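# Unplug the clipped cord from the power strip

## Task

Pull the plug of the cord that the wire clip on the power strip is holding out of the strip, leave that plug away from the wire clip, and finish with neither gripper holding any other loose object.

## Robot and tools

ROBOT AND FRAME. Two arms: left_arm stands on the +y side, right_arm on the -y side. These names do not match image sides. The scene frame has its origin at table-top height, halfway between the arms' nominal bases, with +x reaching out over the table and +z up. Measured bases: left_arm at (-0.014, +0.342, 0) m, right_arm at (-0.019, -0.354, 0) m, each turned very slightly about z. A camera stand sits behind the arms. On each gripper the fingers extend along its +z axis and open and close along its y axis. end_effector_position is the point between the finger pads, roughly 1 cm short of the tips. Joint ranges in rad: waist -2.618 to 3.054, shoulder 0.000 to 3.142, elbow 0.000 to 3.142 (straight at 2.901), wrist pitch -1.571 to 1.571, wrist yaw -1.571 to 1.571, wrist roll -2.094 to 2.094.

ROW LAYOUT (shared by execute_actions and move). A row is one flat list of 14 numbers covering both arms, each in [-1, 1]: dx, dy, dz, rx, ry, rz, opening for left_arm, then the same seven for right_arm. Both arms must always be filled in. The six pose numbers are an offset, not a pose. They count from that arm's Hand target as it stood when the action or move began, and they run along that Hand target's own axes. The scale is 1.0 = 0.6 m for dx, dy, dz and 1.0 = 180 degrees for the rotation. rx, ry, rz together form a single rotation vector. Opening is absolute: +1 is fully open (0.094 m) and -1 is closed. Sending six zeros re-requests the current Hand target. Any opening you send is a real command, so to keep a gripper as it is, resend its present opening.

execute_actions(actions, cameras). actions holds a list of actions. Each action is a table of up to 15 rows, one row per 1/30 s step, and a short table repeats its final row until all 15 steps are used. Every row in an action counts from that action's starting Hand target, not from the row before it. The next action starts from the new Hand target, so sending the same offset again moves the arm further. An empty list returns images plus the scene number and task. cameras: a list of names, ["all"], or []. A wrong name rejects the call.

move(target, speed, blend, opening_speed, grip_force, blocking, cameras). target is one 14-number row, or a list of up to 15 rows. Every row in the list counts from the same starting Hand targets. The gripper travels in a straight line with no obstacle avoidance, and all paths finish together within 10 s. speed is the top path speed in m/s, from 0.002 to 2.9 with a default of 0.25. Rotation is capped at twice that value in rad/s. You can give one speed or one per target. blend, in m, rounds the corners of a list. 0 means a full stop at each point. opening_speed is how fast the opening changes, per second on the -1..+1 scale, at least 0.2. Use it to close gently. grip_force is newtons per finger pad, 10 to 50, as one number or one per arm. It stays in effect until changed, and lower values close more slowly. blocking=false returns after about 0.5 s while the move keeps running. The result ends with a move: line giving the ending (done, off_target, moving, held, fault) and the limits that acted (paced means the sent pose was clipped; held means steps were withheld). An arm not named in the ending finished within 10 mm and 2 degrees.

wait(seconds 0 to 10) lets time pass with commands unchanged. stop() brakes a running move. zoom_image(camera, region) enlarges [x0, y0, x1, y1] pixels from that camera's most recent image, at most 504 by 504. finished_scene(scene) ends the current scene and cannot be undone. Pass the current scene's number.

RESULT LINES. end_effector_position is in metres and end_effector_quat_wxyz is in the scene frame. Hand target is the last commanded pose after clipping, and the next offsets count from it. Tool commands lists the present opening commands. grip_measured uses the opening scale and reads up to about 2.5 mm wide when empty. The last number in Joint positions is the opening in metres. Joint torques are the full drive outputs, including the arm's own weight. Numbers 1 to 3 wrap to the opposite sign at ±28 N m. Joint velocities may say "within noise". cam_high and cam_low are 504x504. cam_left_wrist and cam_right_wrist are 672x504 fisheye cameras. Calibration matrices are provided but can be off by a few mm or degrees.

BEHAVIOUR AND CAUTIONS. Each step clips the commanded orientation to within 40 degrees of the current one. Friction and weight can leave a gripper a few centimetres off target without any contact. Waiting does not close that gap. Send another command or add the missing offset. A blocked arm keeps pushing until it is commanded back past its gripper. Faster moves and targets set deeper past a contact both hit harder. Route paths around an arm's own base, not near it. Keep the two grippers, housings and wrist cameras apart, and never let one gripper close on the other's fingers. Avoid dropping parts, releasing moving parts, slamming fixed or heavy objects, and straining the camera cables. Anything falling off the table fails the task. Objects may get nudged occasionally. Heat builds while an arm holds a load, stays stretched, or pushes against something: MOTOR HOT appears at 75 °C, at 90 °C that arm folds and stops working, and at 100 °C it collapses. Before finishing, open the grippers well above grip_measured so nothing stays held.

Each tool is called after "Request:" as name([rows], argument=value, ...), one row to a line, values as JSON.

## Session

I'll start by looking at the scene.

Request:
execute_actions(actions=[])

Scene clock: 0.00 s.
left_arm: end_effector_position=(+0.3571, +0.4244, +0.3225) grip_measured=+1.000 end_effector_quat_wxyz=(+0.384, -0.039, +0.895, -0.225) | right_arm: end_effector_position=(+0.2109, -0.2330, +0.1377) grip_measured=+1.000 end_effector_quat_wxyz=(+0.242, -0.138, +0.941, +0.193)
Joint positions: left_arm=[0.524 1.564 1.762 -1.172 0.754 0.217 0.094] | right_arm=[0.235 0.987 0.765 -0.795 -0.317 0.062 0.094]
Joint velocities: within noise
Joint torques (N m): no reading
Heat: left arm: 29 °C; right arm: 27 °C.
Hand target: left_arm +0.3560, +0.4222, +0.3281; +0.391, -0.033, +0.892, -0.226 | right_arm +0.2133, -0.2318, +0.1444; +0.252, -0.141, +0.937, +0.196
Tool commands: left_gripper/opening=+1.0 right_gripper/opening=+1.0

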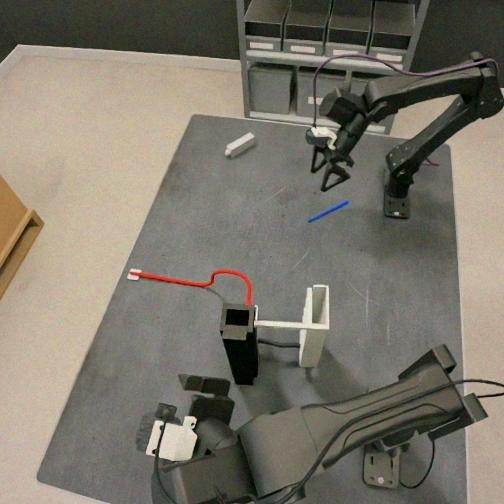

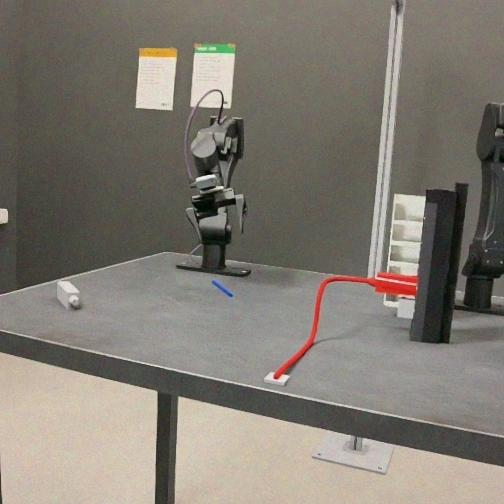

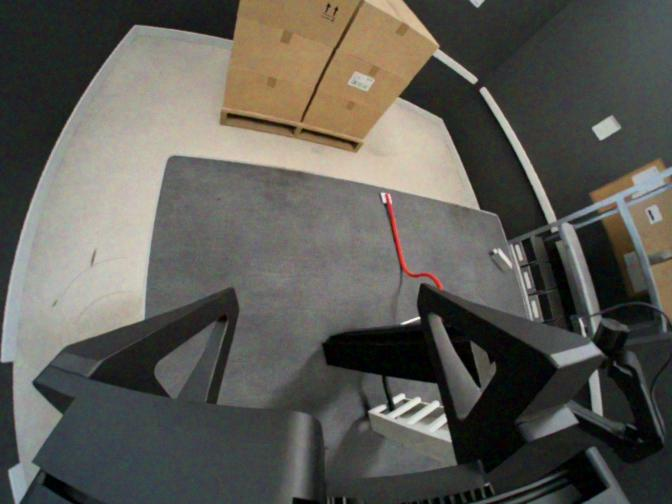

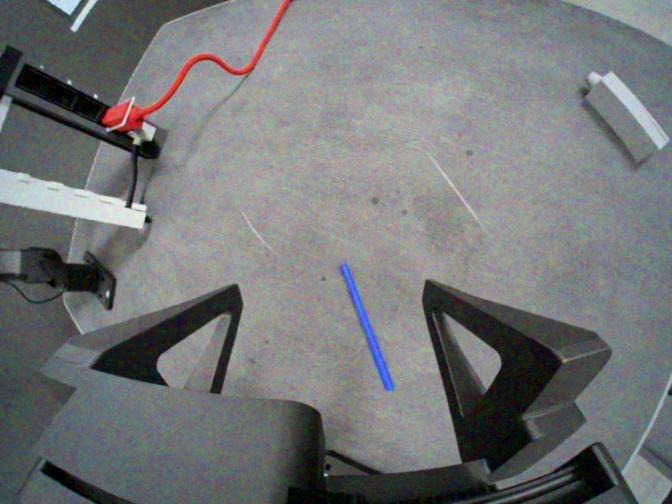

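Request:
zoom_image(camera="cam_high", region=[120, 240, 360, 400])

Request:
zoom_image(camera="cam_low", region=[260, 170, 504, 400])

Request:
zoom_image(camera="cam_right_wrist", region=[0, 0, 300, 320])

Request:
zoom_image(camera="cam_left_wrist", region=[300, 180, 520, 480])

Scaled by 2.100 from the camera's 504x504 image, which has a finer 720x720 frame.

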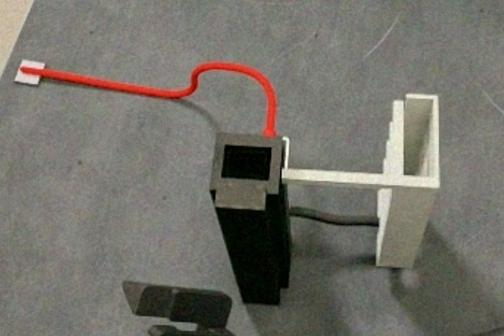

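Scaled by 2.066 from the camera's 504x504 image, which has a finer 720x720 frame.

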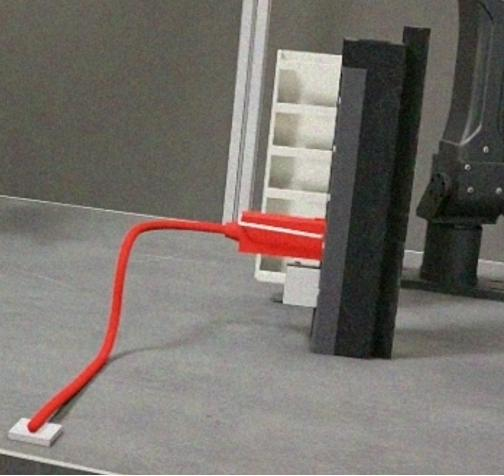

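Scaled by 1.575 from the camera's 672x504 image, which has a finer 960x720 frame.

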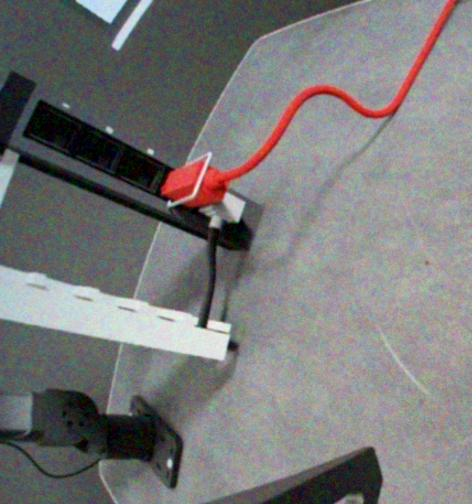

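Scaled by 1.680 from the camera's 672x504 image, which has a finer 960x720 frame.

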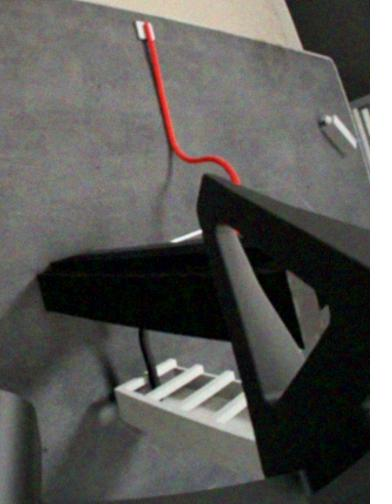

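Request:
move(target=[0, 0, 0, 0, 0, 0, 1, -0.0667, 0.2295, 0.0135, -0.1916, -0.1592, -0.2520, 1], speed=0.15, cameras=["all"])

Scene clock: 132.23 s.
left_arm: end_effector_position=(+0.3571, +0.4244, +0.3225) grip_measured=+1.000 end_effector_quat_wxyz=(+0.384, -0.039, +0.895, -0.225) | right_arm: end_effector_position=(+0.2047, -0.1033, +0.2001) grip_measured=+1.000 end_effector_quat_wxyz=(+0.466, -0.485, +0.642, +0.368)
Joint positions: left_arm=[0.524 1.564 1.762 -1.172 0.754 0.217 0.094] | right_arm=[0.403 1.065 0.562 0.05 -0.833 -0.326 0.094]
Joint torques (N m): left_arm=[-0.03 -6.42 7.77 1.52 0.42 0.02] | right_arm=[0.79 -2.37 7.66 2.1 -0.32 -0.12]
Heat: left arm: 33 °C; right arm: 34 °C.
Hand target: left_arm +0.3560, +0.4222, +0.3281; +0.391, -0.033, +0.892, -0.226 | right_arm +0.2003, -0.0999, +0.1998; +0.470, -0.497, +0.627, +0.373
Off the commanded pose: left_arm 0.006 m, 1 deg | right_arm 0.006 m, 2 deg.
move: done
camera_calibration:
cam_right_wrist: T_world_to_cam=[[0.963349, -0.26336, -0.0509981, -0.218892], [-0.217079, -0.653672, -0.724975, 0.148068], [0.157593, 0.709475, -0.686884, 0.289473], [0, 0, 0, 1]] pos_world=[0.197393, -0.166233, 0.295017]

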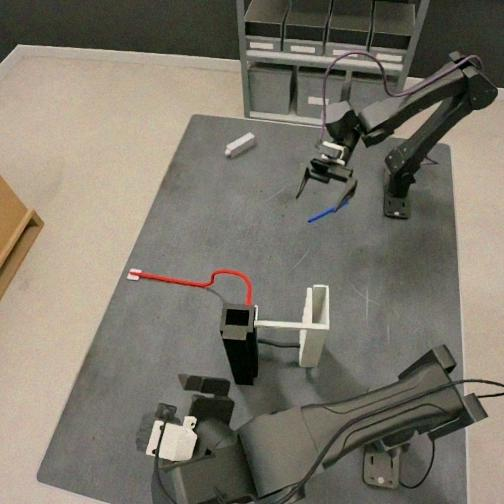

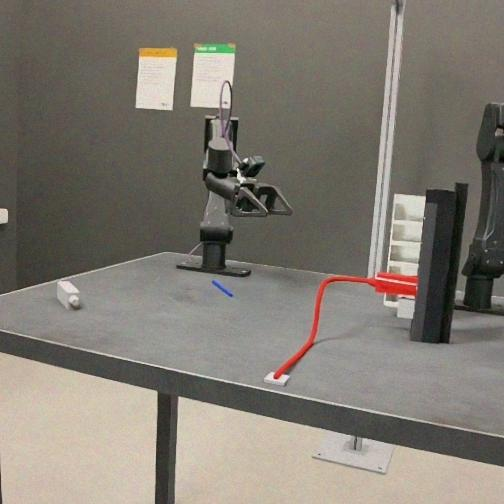

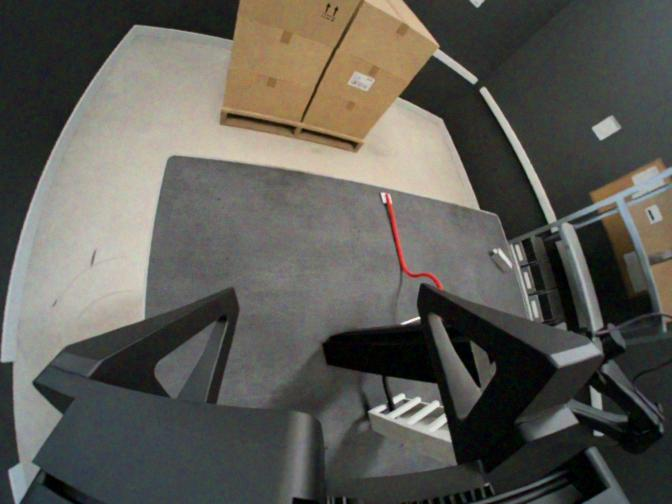

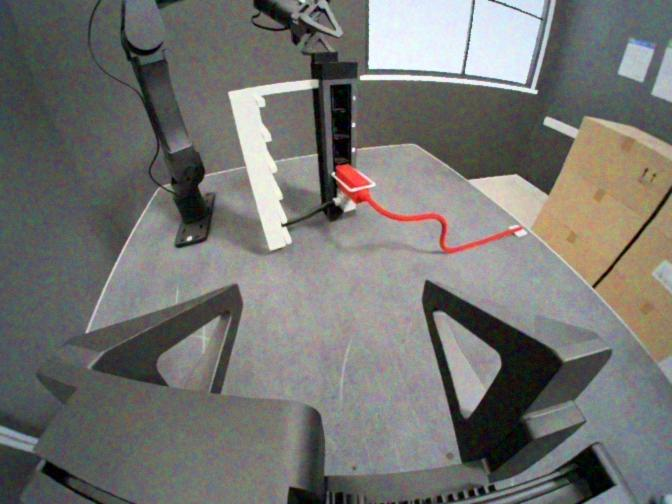

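Request:
zoom_image(camera="cam_right_wrist", region=[270, 50, 440, 250])

Scaled by 2.520 from the camera's 672x504 image, which has a finer 960x720 frame.

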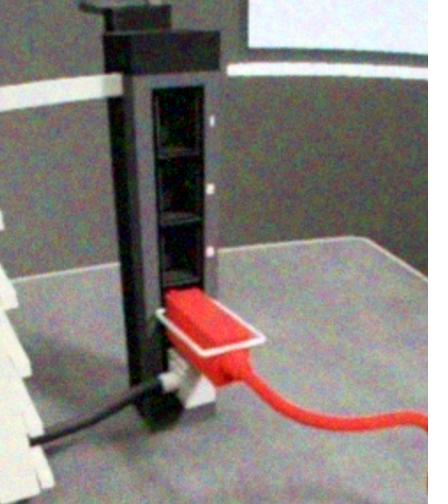

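Request:
move(target=[0, 0, 0, 0, 0, 0, 1, -0.0860, -0.0204, 0.2652, 0, 0, 0, 1], speed=0.15, cameras=["cam_right_wrist", "cam_low"])

Request:
zoom_image(camera="cam_right_wrist", region=[230, 80, 470, 290])

Scene clock: 180.87 s.
left_arm: end_effector_position=(+0.3571, +0.4244, +0.3225) grip_measured=+1.000 end_effector_quat_wxyz=(+0.384, -0.039, +0.895, -0.225) | right_arm: end_effector_position=(+0.2442, +0.0518, +0.1887) grip_measured=+1.000 end_effector_quat_wxyz=(+0.449, -0.499, +0.642, +0.371)
Joint positions: left_arm=[0.524 1.564 1.762 -1.172 0.754 0.217 0.094] | right_arm=[0.782 1.634 0.945 0.311 -0.511 -0.161 0.094]
Joint torques (N m): left_arm=[-0.03 -6.43 7.91 1.52 0.4 0.04] | right_arm=[0.28 -6.97 11.49 2.33 -0.06 -0.01]
Heat: left arm: 34 °C; right arm: 34 °C.
Hand target: left_arm +0.3560, +0.4222, +0.3281; +0.391, -0.033, +0.892, -0.226 | right_arm +0.2504, +0.0600, +0.2044; +0.469, -0.497, +0.628, +0.373
Off the commanded pose: left_arm 0.006 m, 1 deg | right_arm 0.019 m, 3 deg.
move: off_target (right_arm)
camera_calibration:
cam_right_wrist: T_world_to_cam=[[0.97073, -0.232578, -0.059924, -0.218477], [-0.206146, -0.67882, -0.704775, 0.244672], [0.123238, 0.696499, -0.706896, 0.178219], [0, 0, 0, 1]] pos_world=[0.240557, -0.00885427, 0.285329]
Images, in order (width x height): cam_low 504x504, cam_right_wrist 672x504.

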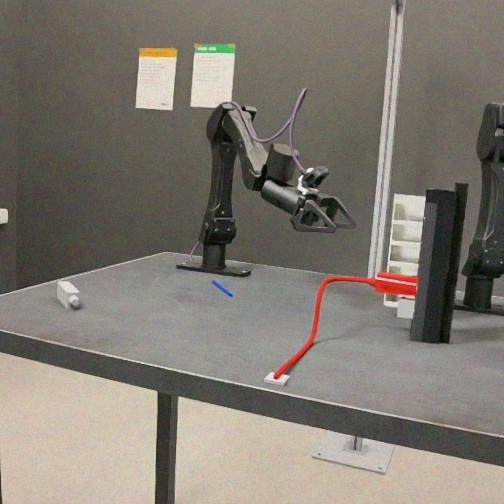

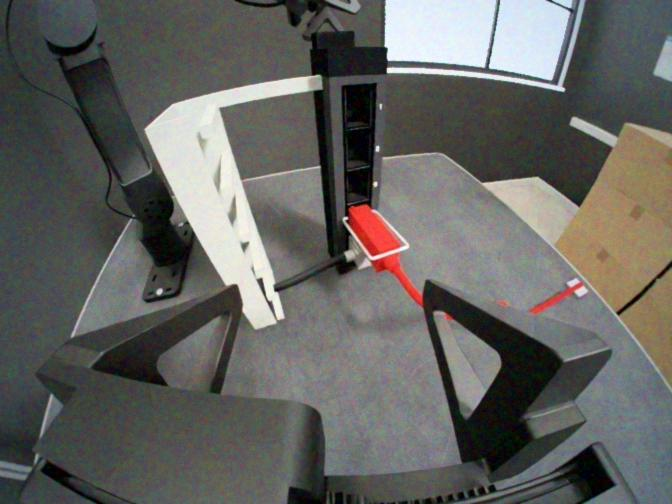

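Scaled by 2.100 from the camera's 672x504 image, which has a finer 960x720 frame.

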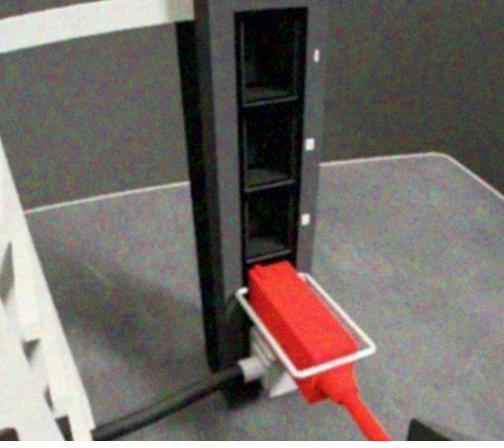

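Request:
zoom_image(camera="cam_low", region=[360, 250, 440, 330])

Request:
zoom_image(camera="cam_right_wrist", region=[320, 180, 430, 290])

Scaled by 6.300 from the camera's 504x504 image, which has a finer 720x720 frame.

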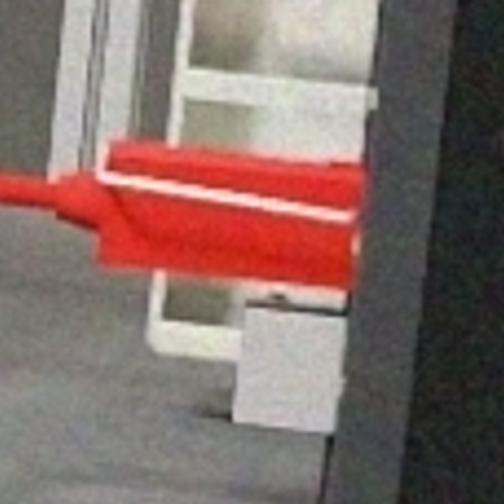

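Scaled by 4.582 from the camera's 672x504 image, which has a finer 960x720 frame.

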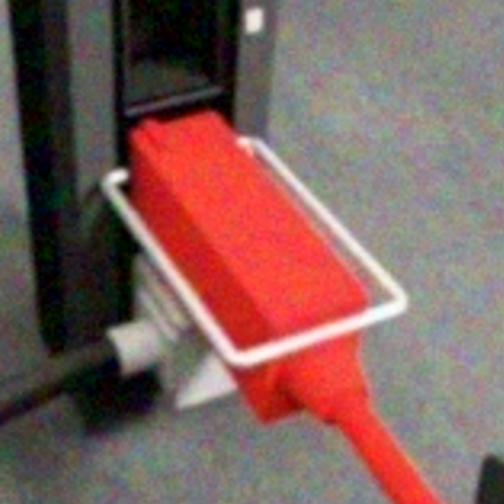

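Request:
zoom_image(camera="cam_right_wrist", region=[180, 240, 490, 500])

Request:
zoom_image(camera="cam_low", region=[230, 80, 390, 260])

Scaled by 1.626 from the camera's 672x504 image, which has a finer 960x720 frame.

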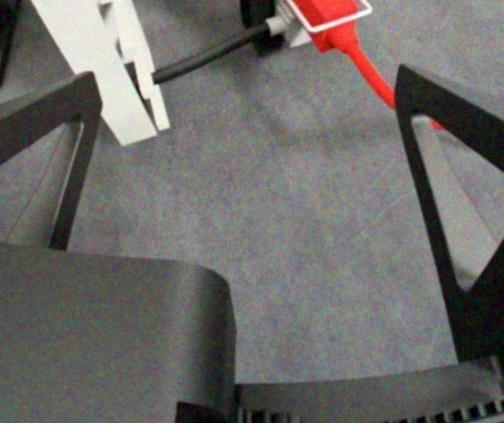

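Scaled by 2.800 from the camera's 504x504 image, which has a finer 720x720 frame.

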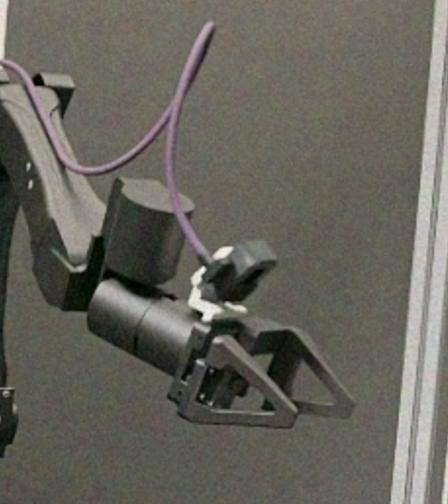

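Request:
move(target=[0, 0, 0, 0, 0, 0, 1, 0.0110, -0.1330, 0.0178, -0.1075, 0.0481, -0.0407, 1], speed=0.15, cameras=["cam_right_wrist", "cam_low", "cam_high"])

Request:
zoom_image(camera="cam_right_wrist", region=[240, 100, 430, 290])

Scene clock: 553.63 s.
left_arm: end_effector_position=(+0.3571, +0.4244, +0.3225) grip_measured=+1.000 end_effector_quat_wxyz=(+0.384, -0.039, +0.895, -0.225) | right_arm: end_effector_position=(+0.3266, +0.0471, +0.1874) grip_measured=+1.000 end_effector_quat_wxyz=(-0.345, +0.629, -0.572, -0.397)
Joint positions: left_arm=[0.524 1.564 1.762 -1.172 0.754 0.217 0.094] | right_arm=[0.554 2.043 1.669 -0.465 -0.929 -0.706 0.094]
Joint torques (N m): left_arm=[-0.08 -6.43 7.87 1.5 0.42 0.03] | right_arm=[-0.29 -10.65 11.66 1.38 -0.5 -0.18]
Heat: left arm: 36 °C; right arm: 45 °C.
Hand target: left_arm +0.3560, +0.4222, +0.3281; +0.391, -0.033, +0.892, -0.226 | right_arm +0.3299, +0.0500, +0.1950; -0.354, +0.634, -0.557, -0.404
Off the commanded pose: left_arm 0.006 m, 1 deg | right_arm 0.009 m, 2 deg.
move: done
camera_calibration:
cam_right_wrist: T_world_to_cam=[[0.994081, 0.0966515, -0.0496069, -0.324727], [0.0472345, -0.795726, -0.603812, 0.161434], [-0.0978328, 0.597895, -0.795582, 0.263829], [0, 0, 0, 1]] pos_world=[0.340991, 0.00210059, 0.291264]
Images, in order (width x height): cam_high 504x504, cam_low 504x504, cam_right_wrist 672x504.

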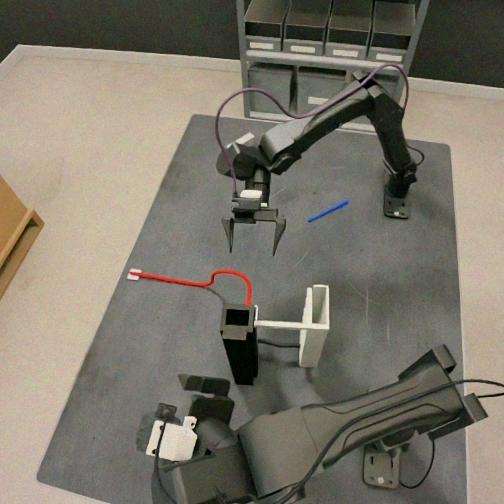

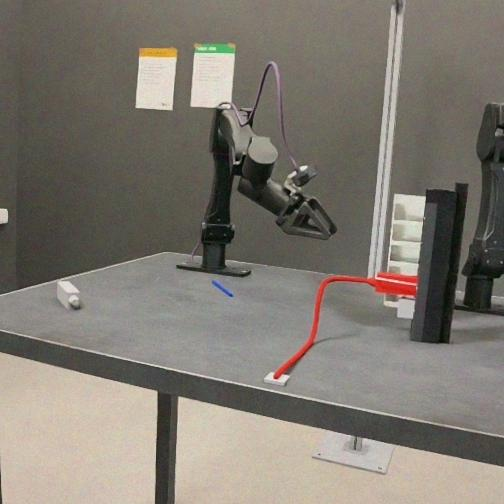

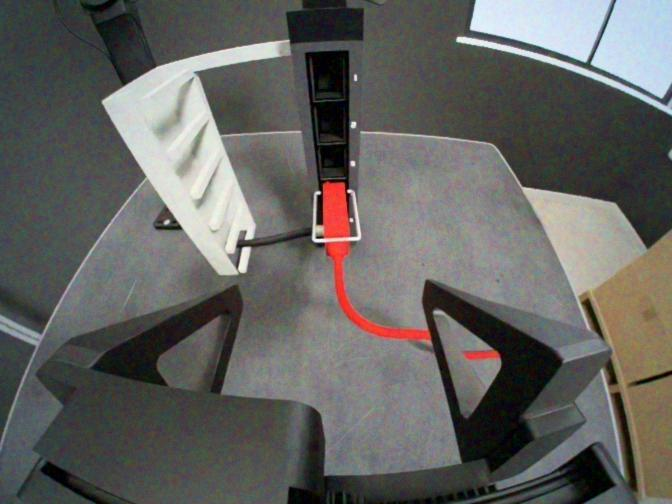

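Scaled by 2.653 from the camera's 672x504 image, which has a finer 960x720 frame.

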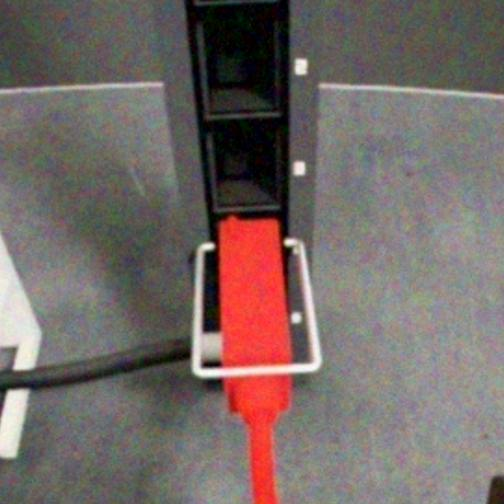

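Request:
zoom_image(camera="cam_right_wrist", region=[295, 170, 375, 270])

Scaled by 5.040 from the camera's 672x504 image, which has a finer 960x720 frame.

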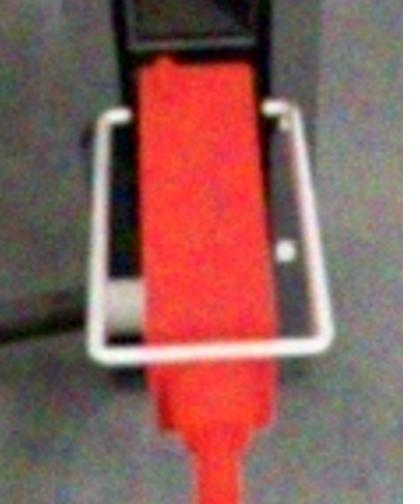

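Request:
zoom_image(camera="cam_right_wrist", region=[190, 260, 290, 340])

Request:
zoom_image(camera="cam_right_wrist", region=[390, 260, 490, 340])

Request:
zoom_image(camera="cam_low", region=[260, 150, 360, 250])

Request:
zoom_image(camera="cam_high", region=[200, 160, 310, 270])

Scaled by 5.040 from the camera's 672x504 image, which has a finer 960x720 frame.

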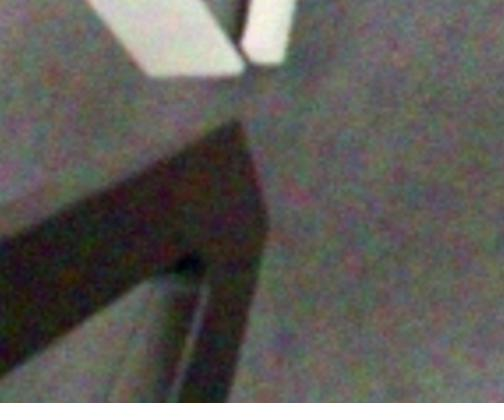

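Scaled by 5.040 from the camera's 672x504 image, which has a finer 960x720 frame.

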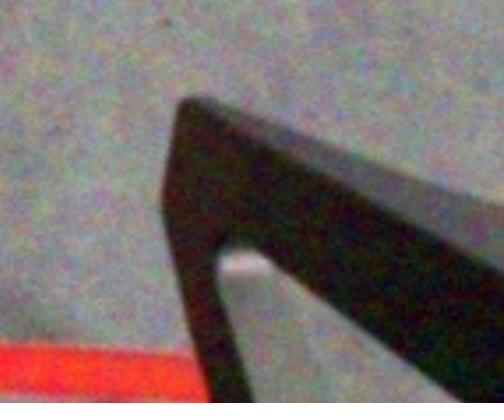

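Scaled by 5.040 from the camera's 504x504 image, which has a finer 720x720 frame.

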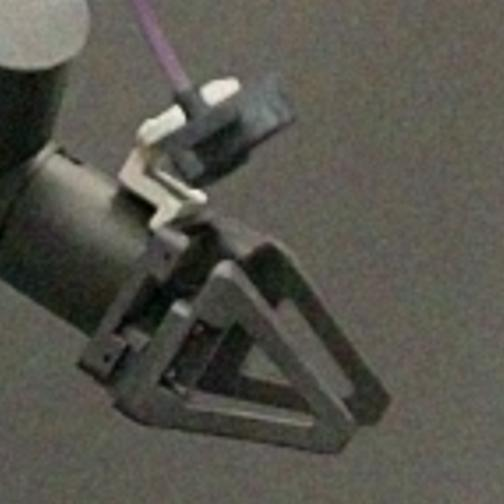

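Scaled by 4.582 from the camera's 504x504 image, which has a finer 720x720 frame.

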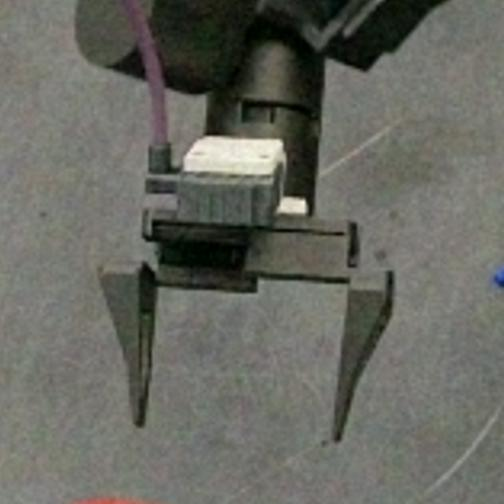

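Request:
move(target=[0, 0, 0, 0, 0, 0, 1, 0.0717, -0.0057, 0.1492, -0.006, 0, -0.0028, -0.19], speed=0.08, cameras=["cam_right_wrist", "cam_low"])

Request:
zoom_image(camera="cam_right_wrist", region=[260, 170, 420, 330])

Request:
zoom_image(camera="cam_low", region=[330, 240, 430, 320])

Scene clock: 832.27 s.
left_arm: end_effector_position=(+0.3571, +0.4244, +0.3225) grip_measured=+1.000 end_effector_quat_wxyz=(+0.384, -0.039, +0.895, -0.225) | right_arm: end_effector_position=(+0.3215, +0.1056, +0.1122) grip_measured=-0.188 end_effector_quat_wxyz=(-0.336, +0.636, -0.562, -0.408)
Joint positions: left_arm=[0.524 1.564 1.762 -1.172 0.754 0.217 0.094] | right_arm=[0.657 2.247 1.669 -0.199 -0.89 -0.617 0.038]
Joint torques (N m): left_arm=[0.01 -6.39 7.83 1.51 0.38 0.03] | right_arm=[0.42 -12.46 10.47 1.81 -0.27 -0.06]
Heat: left arm: 36 °C; right arm: 44 °C.
Hand target: left_arm +0.3560, +0.4222, +0.3281; +0.391, -0.033, +0.892, -0.226 | right_arm +0.3250, +0.1128, +0.1181; -0.349, +0.640, -0.550, -0.407
Off the commanded pose: left_arm 0.006 m, 1 deg | right_arm 0.010 m, 2 deg.
move: done
camera_calibration:
cam_right_wrist: T_world_to_cam=[[0.989268, 0.132465, -0.0616602, -0.329844], [0.0681745, -0.791718, -0.60707, 0.155924], [-0.129233, 0.596351, -0.792252, 0.178377], [0, 0, 0, 1]] pos_world=[0.338727, 0.0607652, 0.215639]
Images, in order (width x height): cam_low 504x504, cam_right_wrist 672x504.

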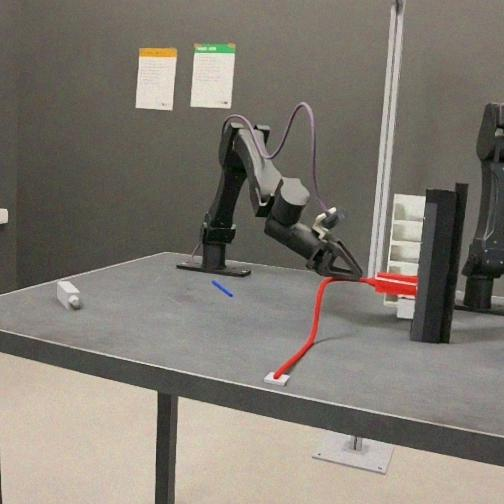

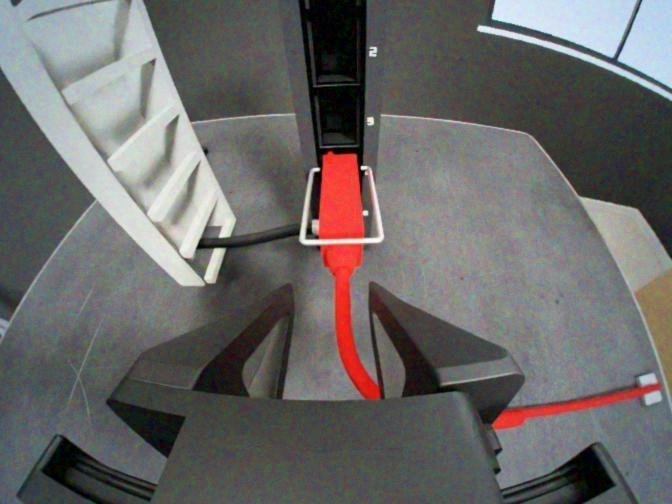

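Scaled by 3.150 from the camera's 672x504 image, which has a finer 960x720 frame.

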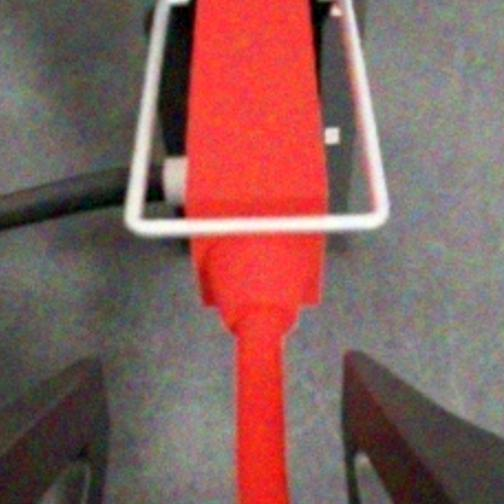

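Scaled by 5.040 from the camera's 504x504 image, which has a finer 720x720 frame.

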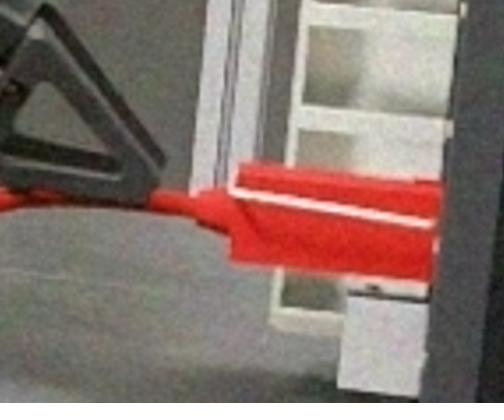

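Request:
zoom_image(camera="cam_low", region=[345, 255, 395, 305])

Request:
zoom_image(camera="cam_right_wrist", region=[280, 160, 400, 300])

Scaled by 10.080 from the camera's 504x504 image, which has a finer 720x720 frame.

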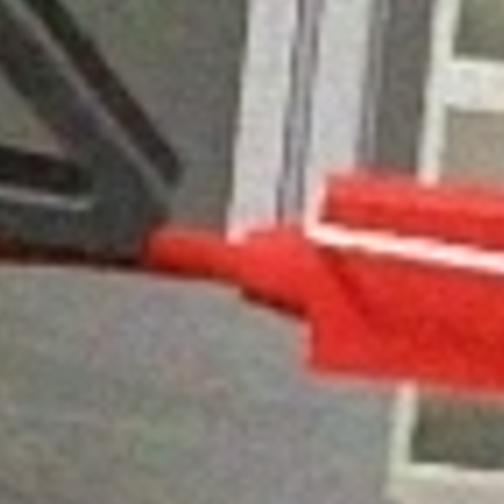

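Scaled by 3.600 from the camera's 672x504 image, which has a finer 960x720 frame.

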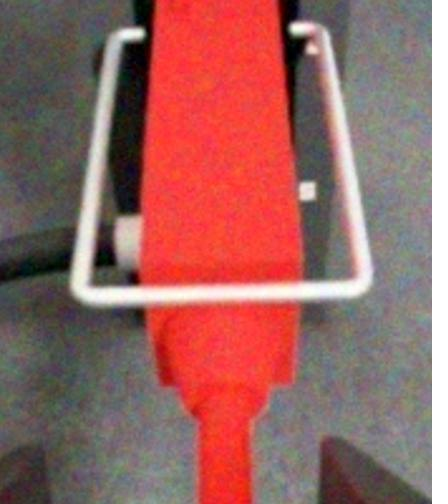

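Request:
move([
  [0, 0, 0, 0, 0, 0, 1, 0.0197, -0.0103, 0.0133, 0, 0, 0, -0.19],
  [0, 0, 0, 0, 0, 0, 1, 0.0070, -0.0103, 0.0398, 0, 0, 0, -0.19],
], speed=0.05, blend=0.01, cameras=["cam_right_wrist", "cam_low"])

Request:
zoom_image(camera="cam_right_wrist", region=[270, 150, 410, 310])

Request:
zoom_image(camera="cam_low", region=[345, 255, 425, 315])

Scene clock: 1004.27 s.
left_arm: end_effector_position=(+0.3571, +0.4244, +0.3225) grip_measured=+1.000 end_effector_quat_wxyz=(+0.384, -0.039, +0.895, -0.225) | right_arm: end_effector_position=(+0.3258, +0.1262, +0.1037) grip_measured=-0.188 end_effector_quat_wxyz=(-0.343, +0.638, -0.556, -0.407)
Joint positions: left_arm=[0.524 1.564 1.762 -1.172 0.754 0.217 0.094] | right_arm=[0.683 2.315 1.735 -0.157 -0.871 -0.59 0.038]
Joint torques (N m): left_arm=[-0.01 -6.46 7.82 1.51 0.4 0.03] | right_arm=[0.61 -12.26 11.08 1.78 -0.21 -0.05]
Heat: left arm: 37 °C; right arm: 46 °C.
Hand target: left_arm +0.3560, +0.4222, +0.3281; +0.391, -0.033, +0.892, -0.226 | right_arm +0.3280, +0.1334, +0.1042; -0.349, +0.640, -0.550, -0.407
Off the commanded pose: left_arm 0.006 m, 1 deg | right_arm 0.008 m, 1 deg.
move: done; blend cut to 0.0079 m at target 1
camera_calibration:
cam_right_wrist: T_world_to_cam=[[0.989862, 0.134571, -0.0454403, -0.339519], [0.0783257, -0.784052, -0.615733, 0.163379], [-0.118487, 0.605932, -0.786643, 0.154695], [0, 0, 0, 1]] pos_world=[0.341609, 0.0800525, 0.20686]
Images, in order (width x height): cam_low 504x504, cam_right_wrist 672x504.

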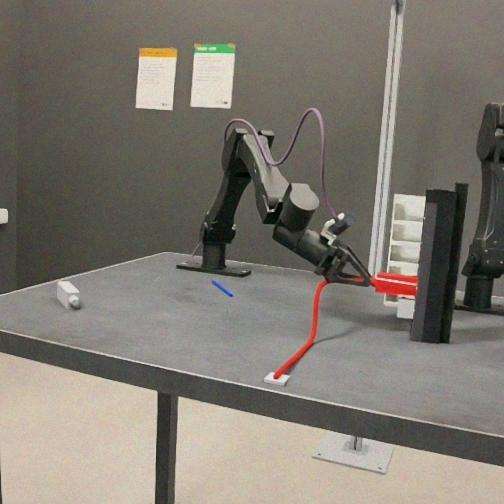

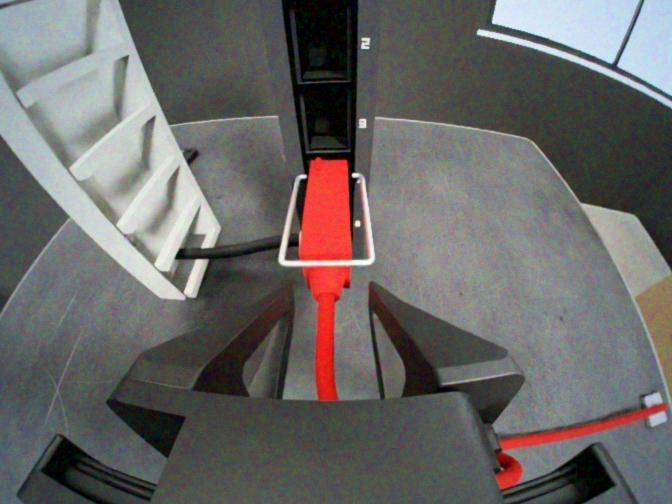

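Scaled by 3.150 from the camera's 672x504 image, which has a finer 960x720 frame.

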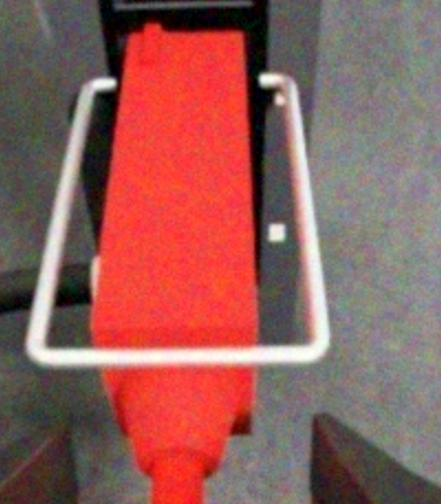

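Scaled by 6.300 from the camera's 504x504 image, which has a finer 720x720 frame.

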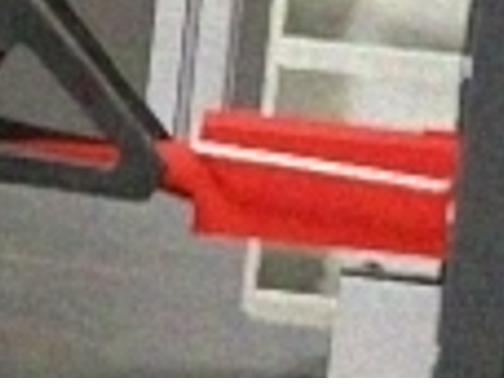

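Request:
zoom_image(camera="cam_right_wrist", region=[280, 230, 390, 310])

Request:
zoom_image(camera="cam_low", region=[350, 260, 390, 300])

Scaled by 4.582 from the camera's 672x504 image, which has a finer 960x720 frame.

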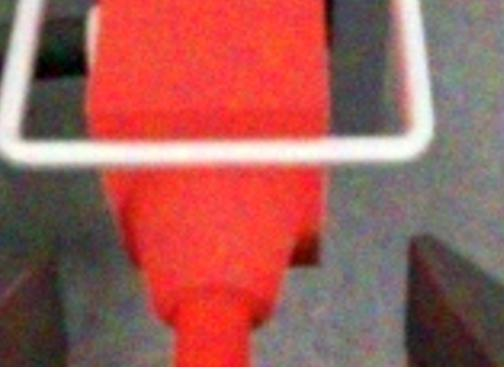

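Scaled by 12.600 from the camera's 504x504 image, which has a finer 720x720 frame.

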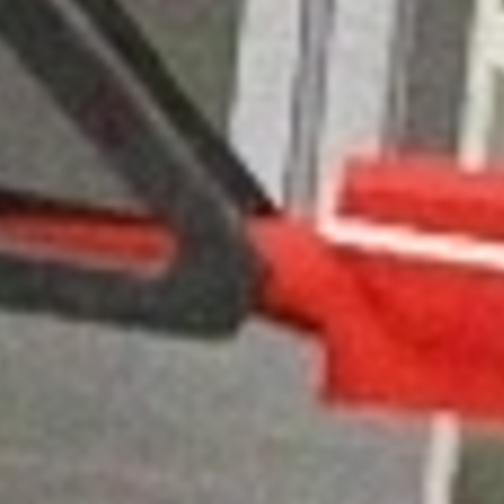

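Request:
move(target=[0, 0, 0, 0, 0, 0, 1, 0.0227, 0.0033, 0.0107, 0, 0, 0, -0.19], speed=0.05, cameras=["cam_right_wrist", "cam_low"])

Request:
zoom_image(camera="cam_right_wrist", region=[280, 230, 390, 310])

Request:
zoom_image(camera="cam_low", region=[350, 260, 390, 300])

Scene clock: 1067.60 s.
left_arm: end_effector_position=(+0.3571, +0.4244, +0.3225) grip_measured=+1.000 end_effector_quat_wxyz=(+0.384, -0.039, +0.895, -0.225) | right_arm: end_effector_position=(+0.3303, +0.1299, +0.1030) grip_measured=-0.188 end_effector_quat_wxyz=(-0.358, +0.638, -0.548, -0.405)
Joint positions: left_arm=[0.524 1.564 1.762 -1.172 0.754 0.217 0.094] | right_arm=[0.683 2.328 1.735 -0.108 -0.871 -0.587 0.038]
Joint torques (N m): left_arm=[-0.14 -6.43 7.86 1.48 0.38 0.02] | right_arm=[0.55 -12.1 7.76 1.8 -0.2 -0.02]
Heat: left arm: 37 °C; right arm: 47 °C.
Hand target: left_arm +0.3560, +0.4222, +0.3281; +0.391, -0.033, +0.892, -0.226 | right_arm +0.3261, +0.1331, +0.0891; -0.349, +0.640, -0.550, -0.407
Off the commanded pose: left_arm 0.006 m, 1 deg | right_arm 0.015 m, 1 deg.
move: off_target (right_arm)
camera_calibration:
cam_right_wrist: T_world_to_cam=[[0.99087, 0.133636, -0.0178347, -0.34757], [0.0925254, -0.770259, -0.630983, 0.160675], [-0.0980592, 0.623572, -0.775591, 0.142227], [0, 0, 0, 1]] pos_world=[0.343476, 0.0815208, 0.205494]
Images, in order (width x height): cam_low 504x504, cam_right_wrist 672x504.

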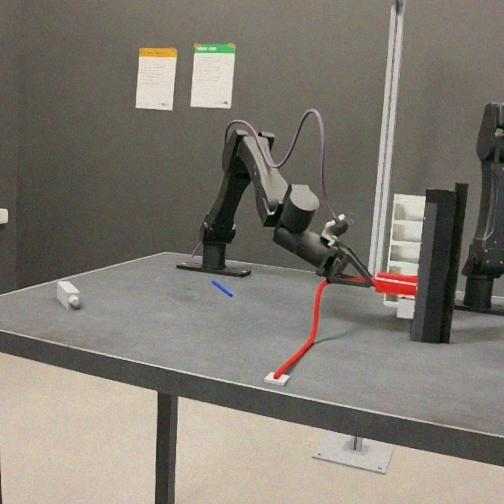

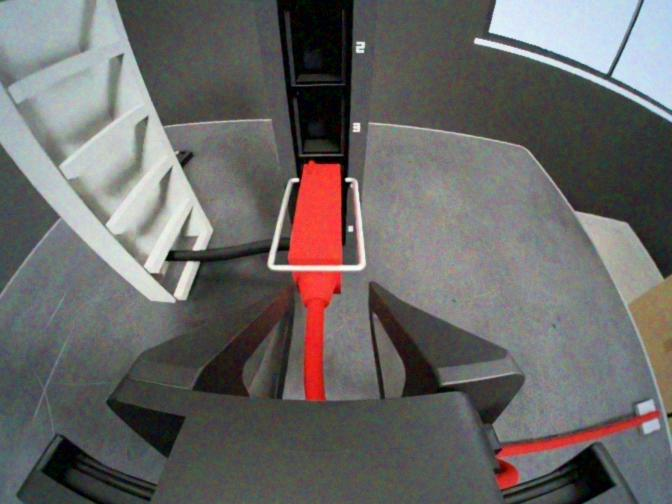

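Scaled by 4.582 from the camera's 672x504 image, which has a finer 960x720 frame.

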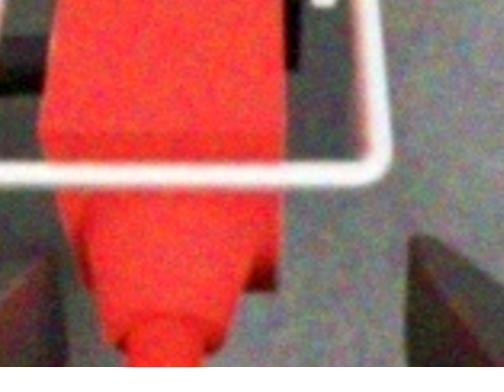

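Scaled by 12.600 from the camera's 504x504 image, which has a finer 720x720 frame.

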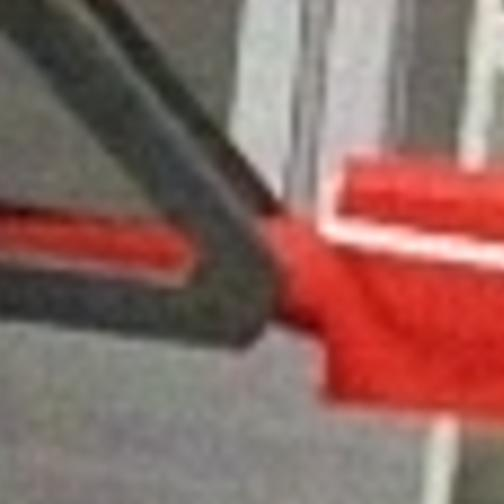

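Request:
move(target=[0, 0, 0, 0, 0, 0, 1, 0, 0, 0, 0, 0, 0, -0.19], speed=0.05, cameras=[])

Scene clock: 1082.27 s.
left_arm: end_effector_position=(+0.3571, +0.4244, +0.3225) grip_measured=+1.000 end_effector_quat_wxyz=(+0.384, -0.039, +0.895, -0.225) | right_arm: end_effector_position=(+0.3304, +0.1300, +0.1031) grip_measured=-0.188 end_effector_quat_wxyz=(-0.358, +0.638, -0.548, -0.405)
Joint positions: left_arm=[0.524 1.564 1.762 -1.172 0.754 0.217 0.094] | right_arm=[0.683 2.328 1.735 -0.107 -0.871 -0.587 0.038]
Joint torques (N m): left_arm=[-0.05 -6.54 7.88 1.51 0.41 0.02] | right_arm=[0.96 -12.05 7.56 1.78 -0.22 0.02]
Heat: left arm: 37 °C; right arm: 44 °C.
Hand target: left_arm +0.3560, +0.4222, +0.3281; +0.391, -0.033, +0.892, -0.226 | right_arm +0.3261, +0.1332, +0.0891; -0.349, +0.640, -0.550, -0.407
Off the commanded pose: left_arm 0.006 m, 1 deg | right_arm 0.015 m, 1 deg.
move: off_target (right_arm)
No camera images: "cameras" was empty.

Request:
move([
  [0, 0, 0, 0, 0, 0, 1, -0.0498, -0.0010, -0.0613, 0, 0, 0, -0.19],
  [0, 0, 0, 0, 0, 0, 1, -0.0038, -0.0011, -0.0025, 0, 0, 0, -0.19],
], speed=0.08, cameras=["cam_right_wrist", "cam_low"])

Request:
zoom_image(camera="cam_right_wrist", region=[280, 230, 390, 310])

Request:
zoom_image(camera="cam_low", region=[350, 260, 390, 300])

Scene clock: 1108.80 s.
left_arm: end_effector_position=(+0.3571, +0.4244, +0.3225) grip_measured=+1.000 end_effector_quat_wxyz=(+0.384, -0.039, +0.895, -0.225) | right_arm: end_effector_position=(+0.3293, +0.1296, +0.1013) grip_measured=-0.188 end_effector_quat_wxyz=(-0.355, +0.639, -0.549, -0.405)
Joint positions: left_arm=[0.524 1.564 1.762 -1.172 0.754 0.217 0.094] | right_arm=[0.684 2.329 1.735 -0.115 -0.871 -0.589 0.038]
Joint torques (N m): left_arm=[0.03 -6.46 7.83 1.52 0.4 0] | right_arm=[0.7 -12.38 8.25 1.72 -0.2 0.04]
Heat: left arm: 37 °C; right arm: 43 °C.
Hand target: left_arm +0.3560, +0.4222, +0.3281; +0.391, -0.033, +0.892, -0.226 | right_arm +0.3268, +0.1329, +0.0918; -0.349, +0.640, -0.550, -0.407
Off the commanded pose: left_arm 0.006 m, 1 deg | right_arm 0.010 m, 1 deg.
move: done
camera_calibration:
cam_right_wrist: T_world_to_cam=[[0.990557, 0.135196, -0.0227977, -0.346143], [0.0911147, -0.773371, -0.627372, 0.159935], [-0.102449, 0.61937, -0.778386, 0.143299], [0, 0, 0, 1]] pos_world=[0.342983, 0.0817307, 0.203989]
Images, in order (width x height): cam_low 504x504, cam_right_wrist 672x504.

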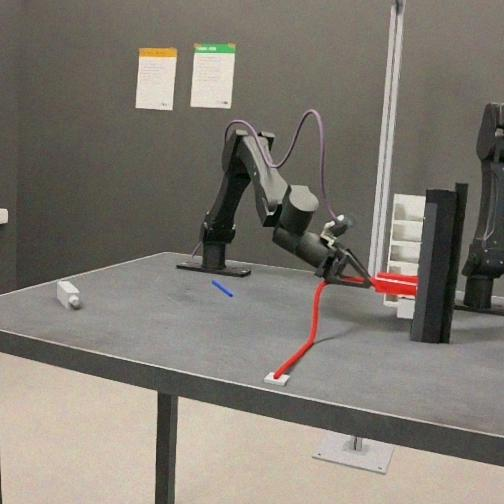

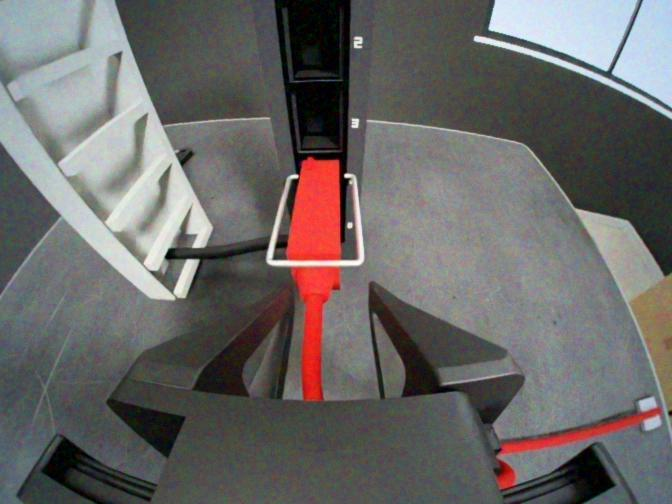

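Scaled by 4.582 from the camera's 672x504 image, which has a finer 960x720 frame.

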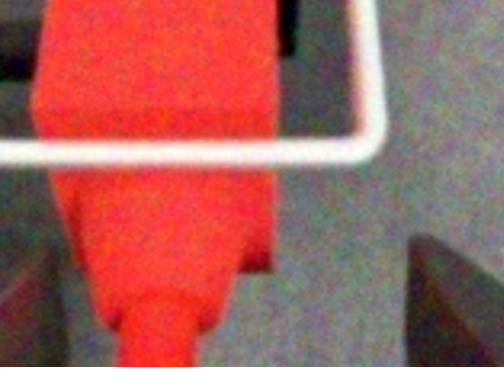

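Scaled by 12.600 from the camera's 504x504 image, which has a finer 720x720 frame.

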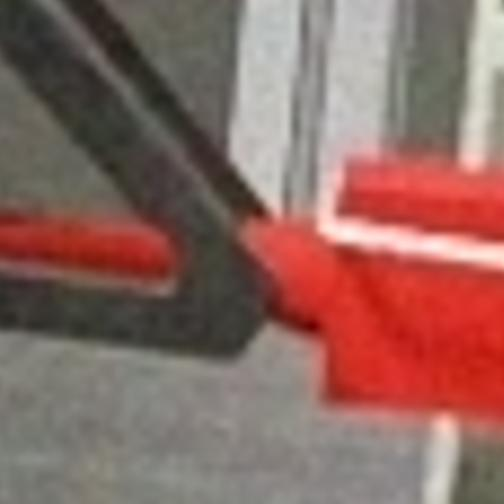

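Request:
move(target=[0, 0, 0, 0, 0, 0, 1, 0.0212, 0.0100, 0.0048, 0, 0, 0, -0.19], speed=0.05, cameras=[])

Scene clock: 1128.90 s.
left_arm: end_effector_position=(+0.3571, +0.4244, +0.3225) grip_measured=+1.000 end_effector_quat_wxyz=(+0.384, -0.039, +0.895, -0.225) | right_arm: end_effector_position=(+0.3285, +0.1290, +0.0947) grip_measured=-0.188 end_effector_quat_wxyz=(-0.365, +0.639, -0.543, -0.404)
Joint positions: left_arm=[0.524 1.564 1.762 -1.172 0.754 0.217 0.094] | right_arm=[0.684 2.329 1.691 -0.046 -0.871 -0.588 0.038]
Joint torques (N m): left_arm=[0.06 -6.48 7.69 1.51 0.39 -0.01] | right_arm=[0.81 -13.07 6.22 1.67 -0.26 -0.02]
Heat: left arm: 37 °C; right arm: 43 °C.
Hand target: left_arm +0.3560, +0.4222, +0.3281; +0.391, -0.033, +0.892, -0.226 | right_arm +0.3212, +0.1292, +0.0790; -0.349, +0.640, -0.550, -0.407
Off the commanded pose: left_arm 0.006 m, 1 deg | right_arm 0.017 m, 2 deg.
move: off_target (right_arm)
No camera images: "cameras" was empty.


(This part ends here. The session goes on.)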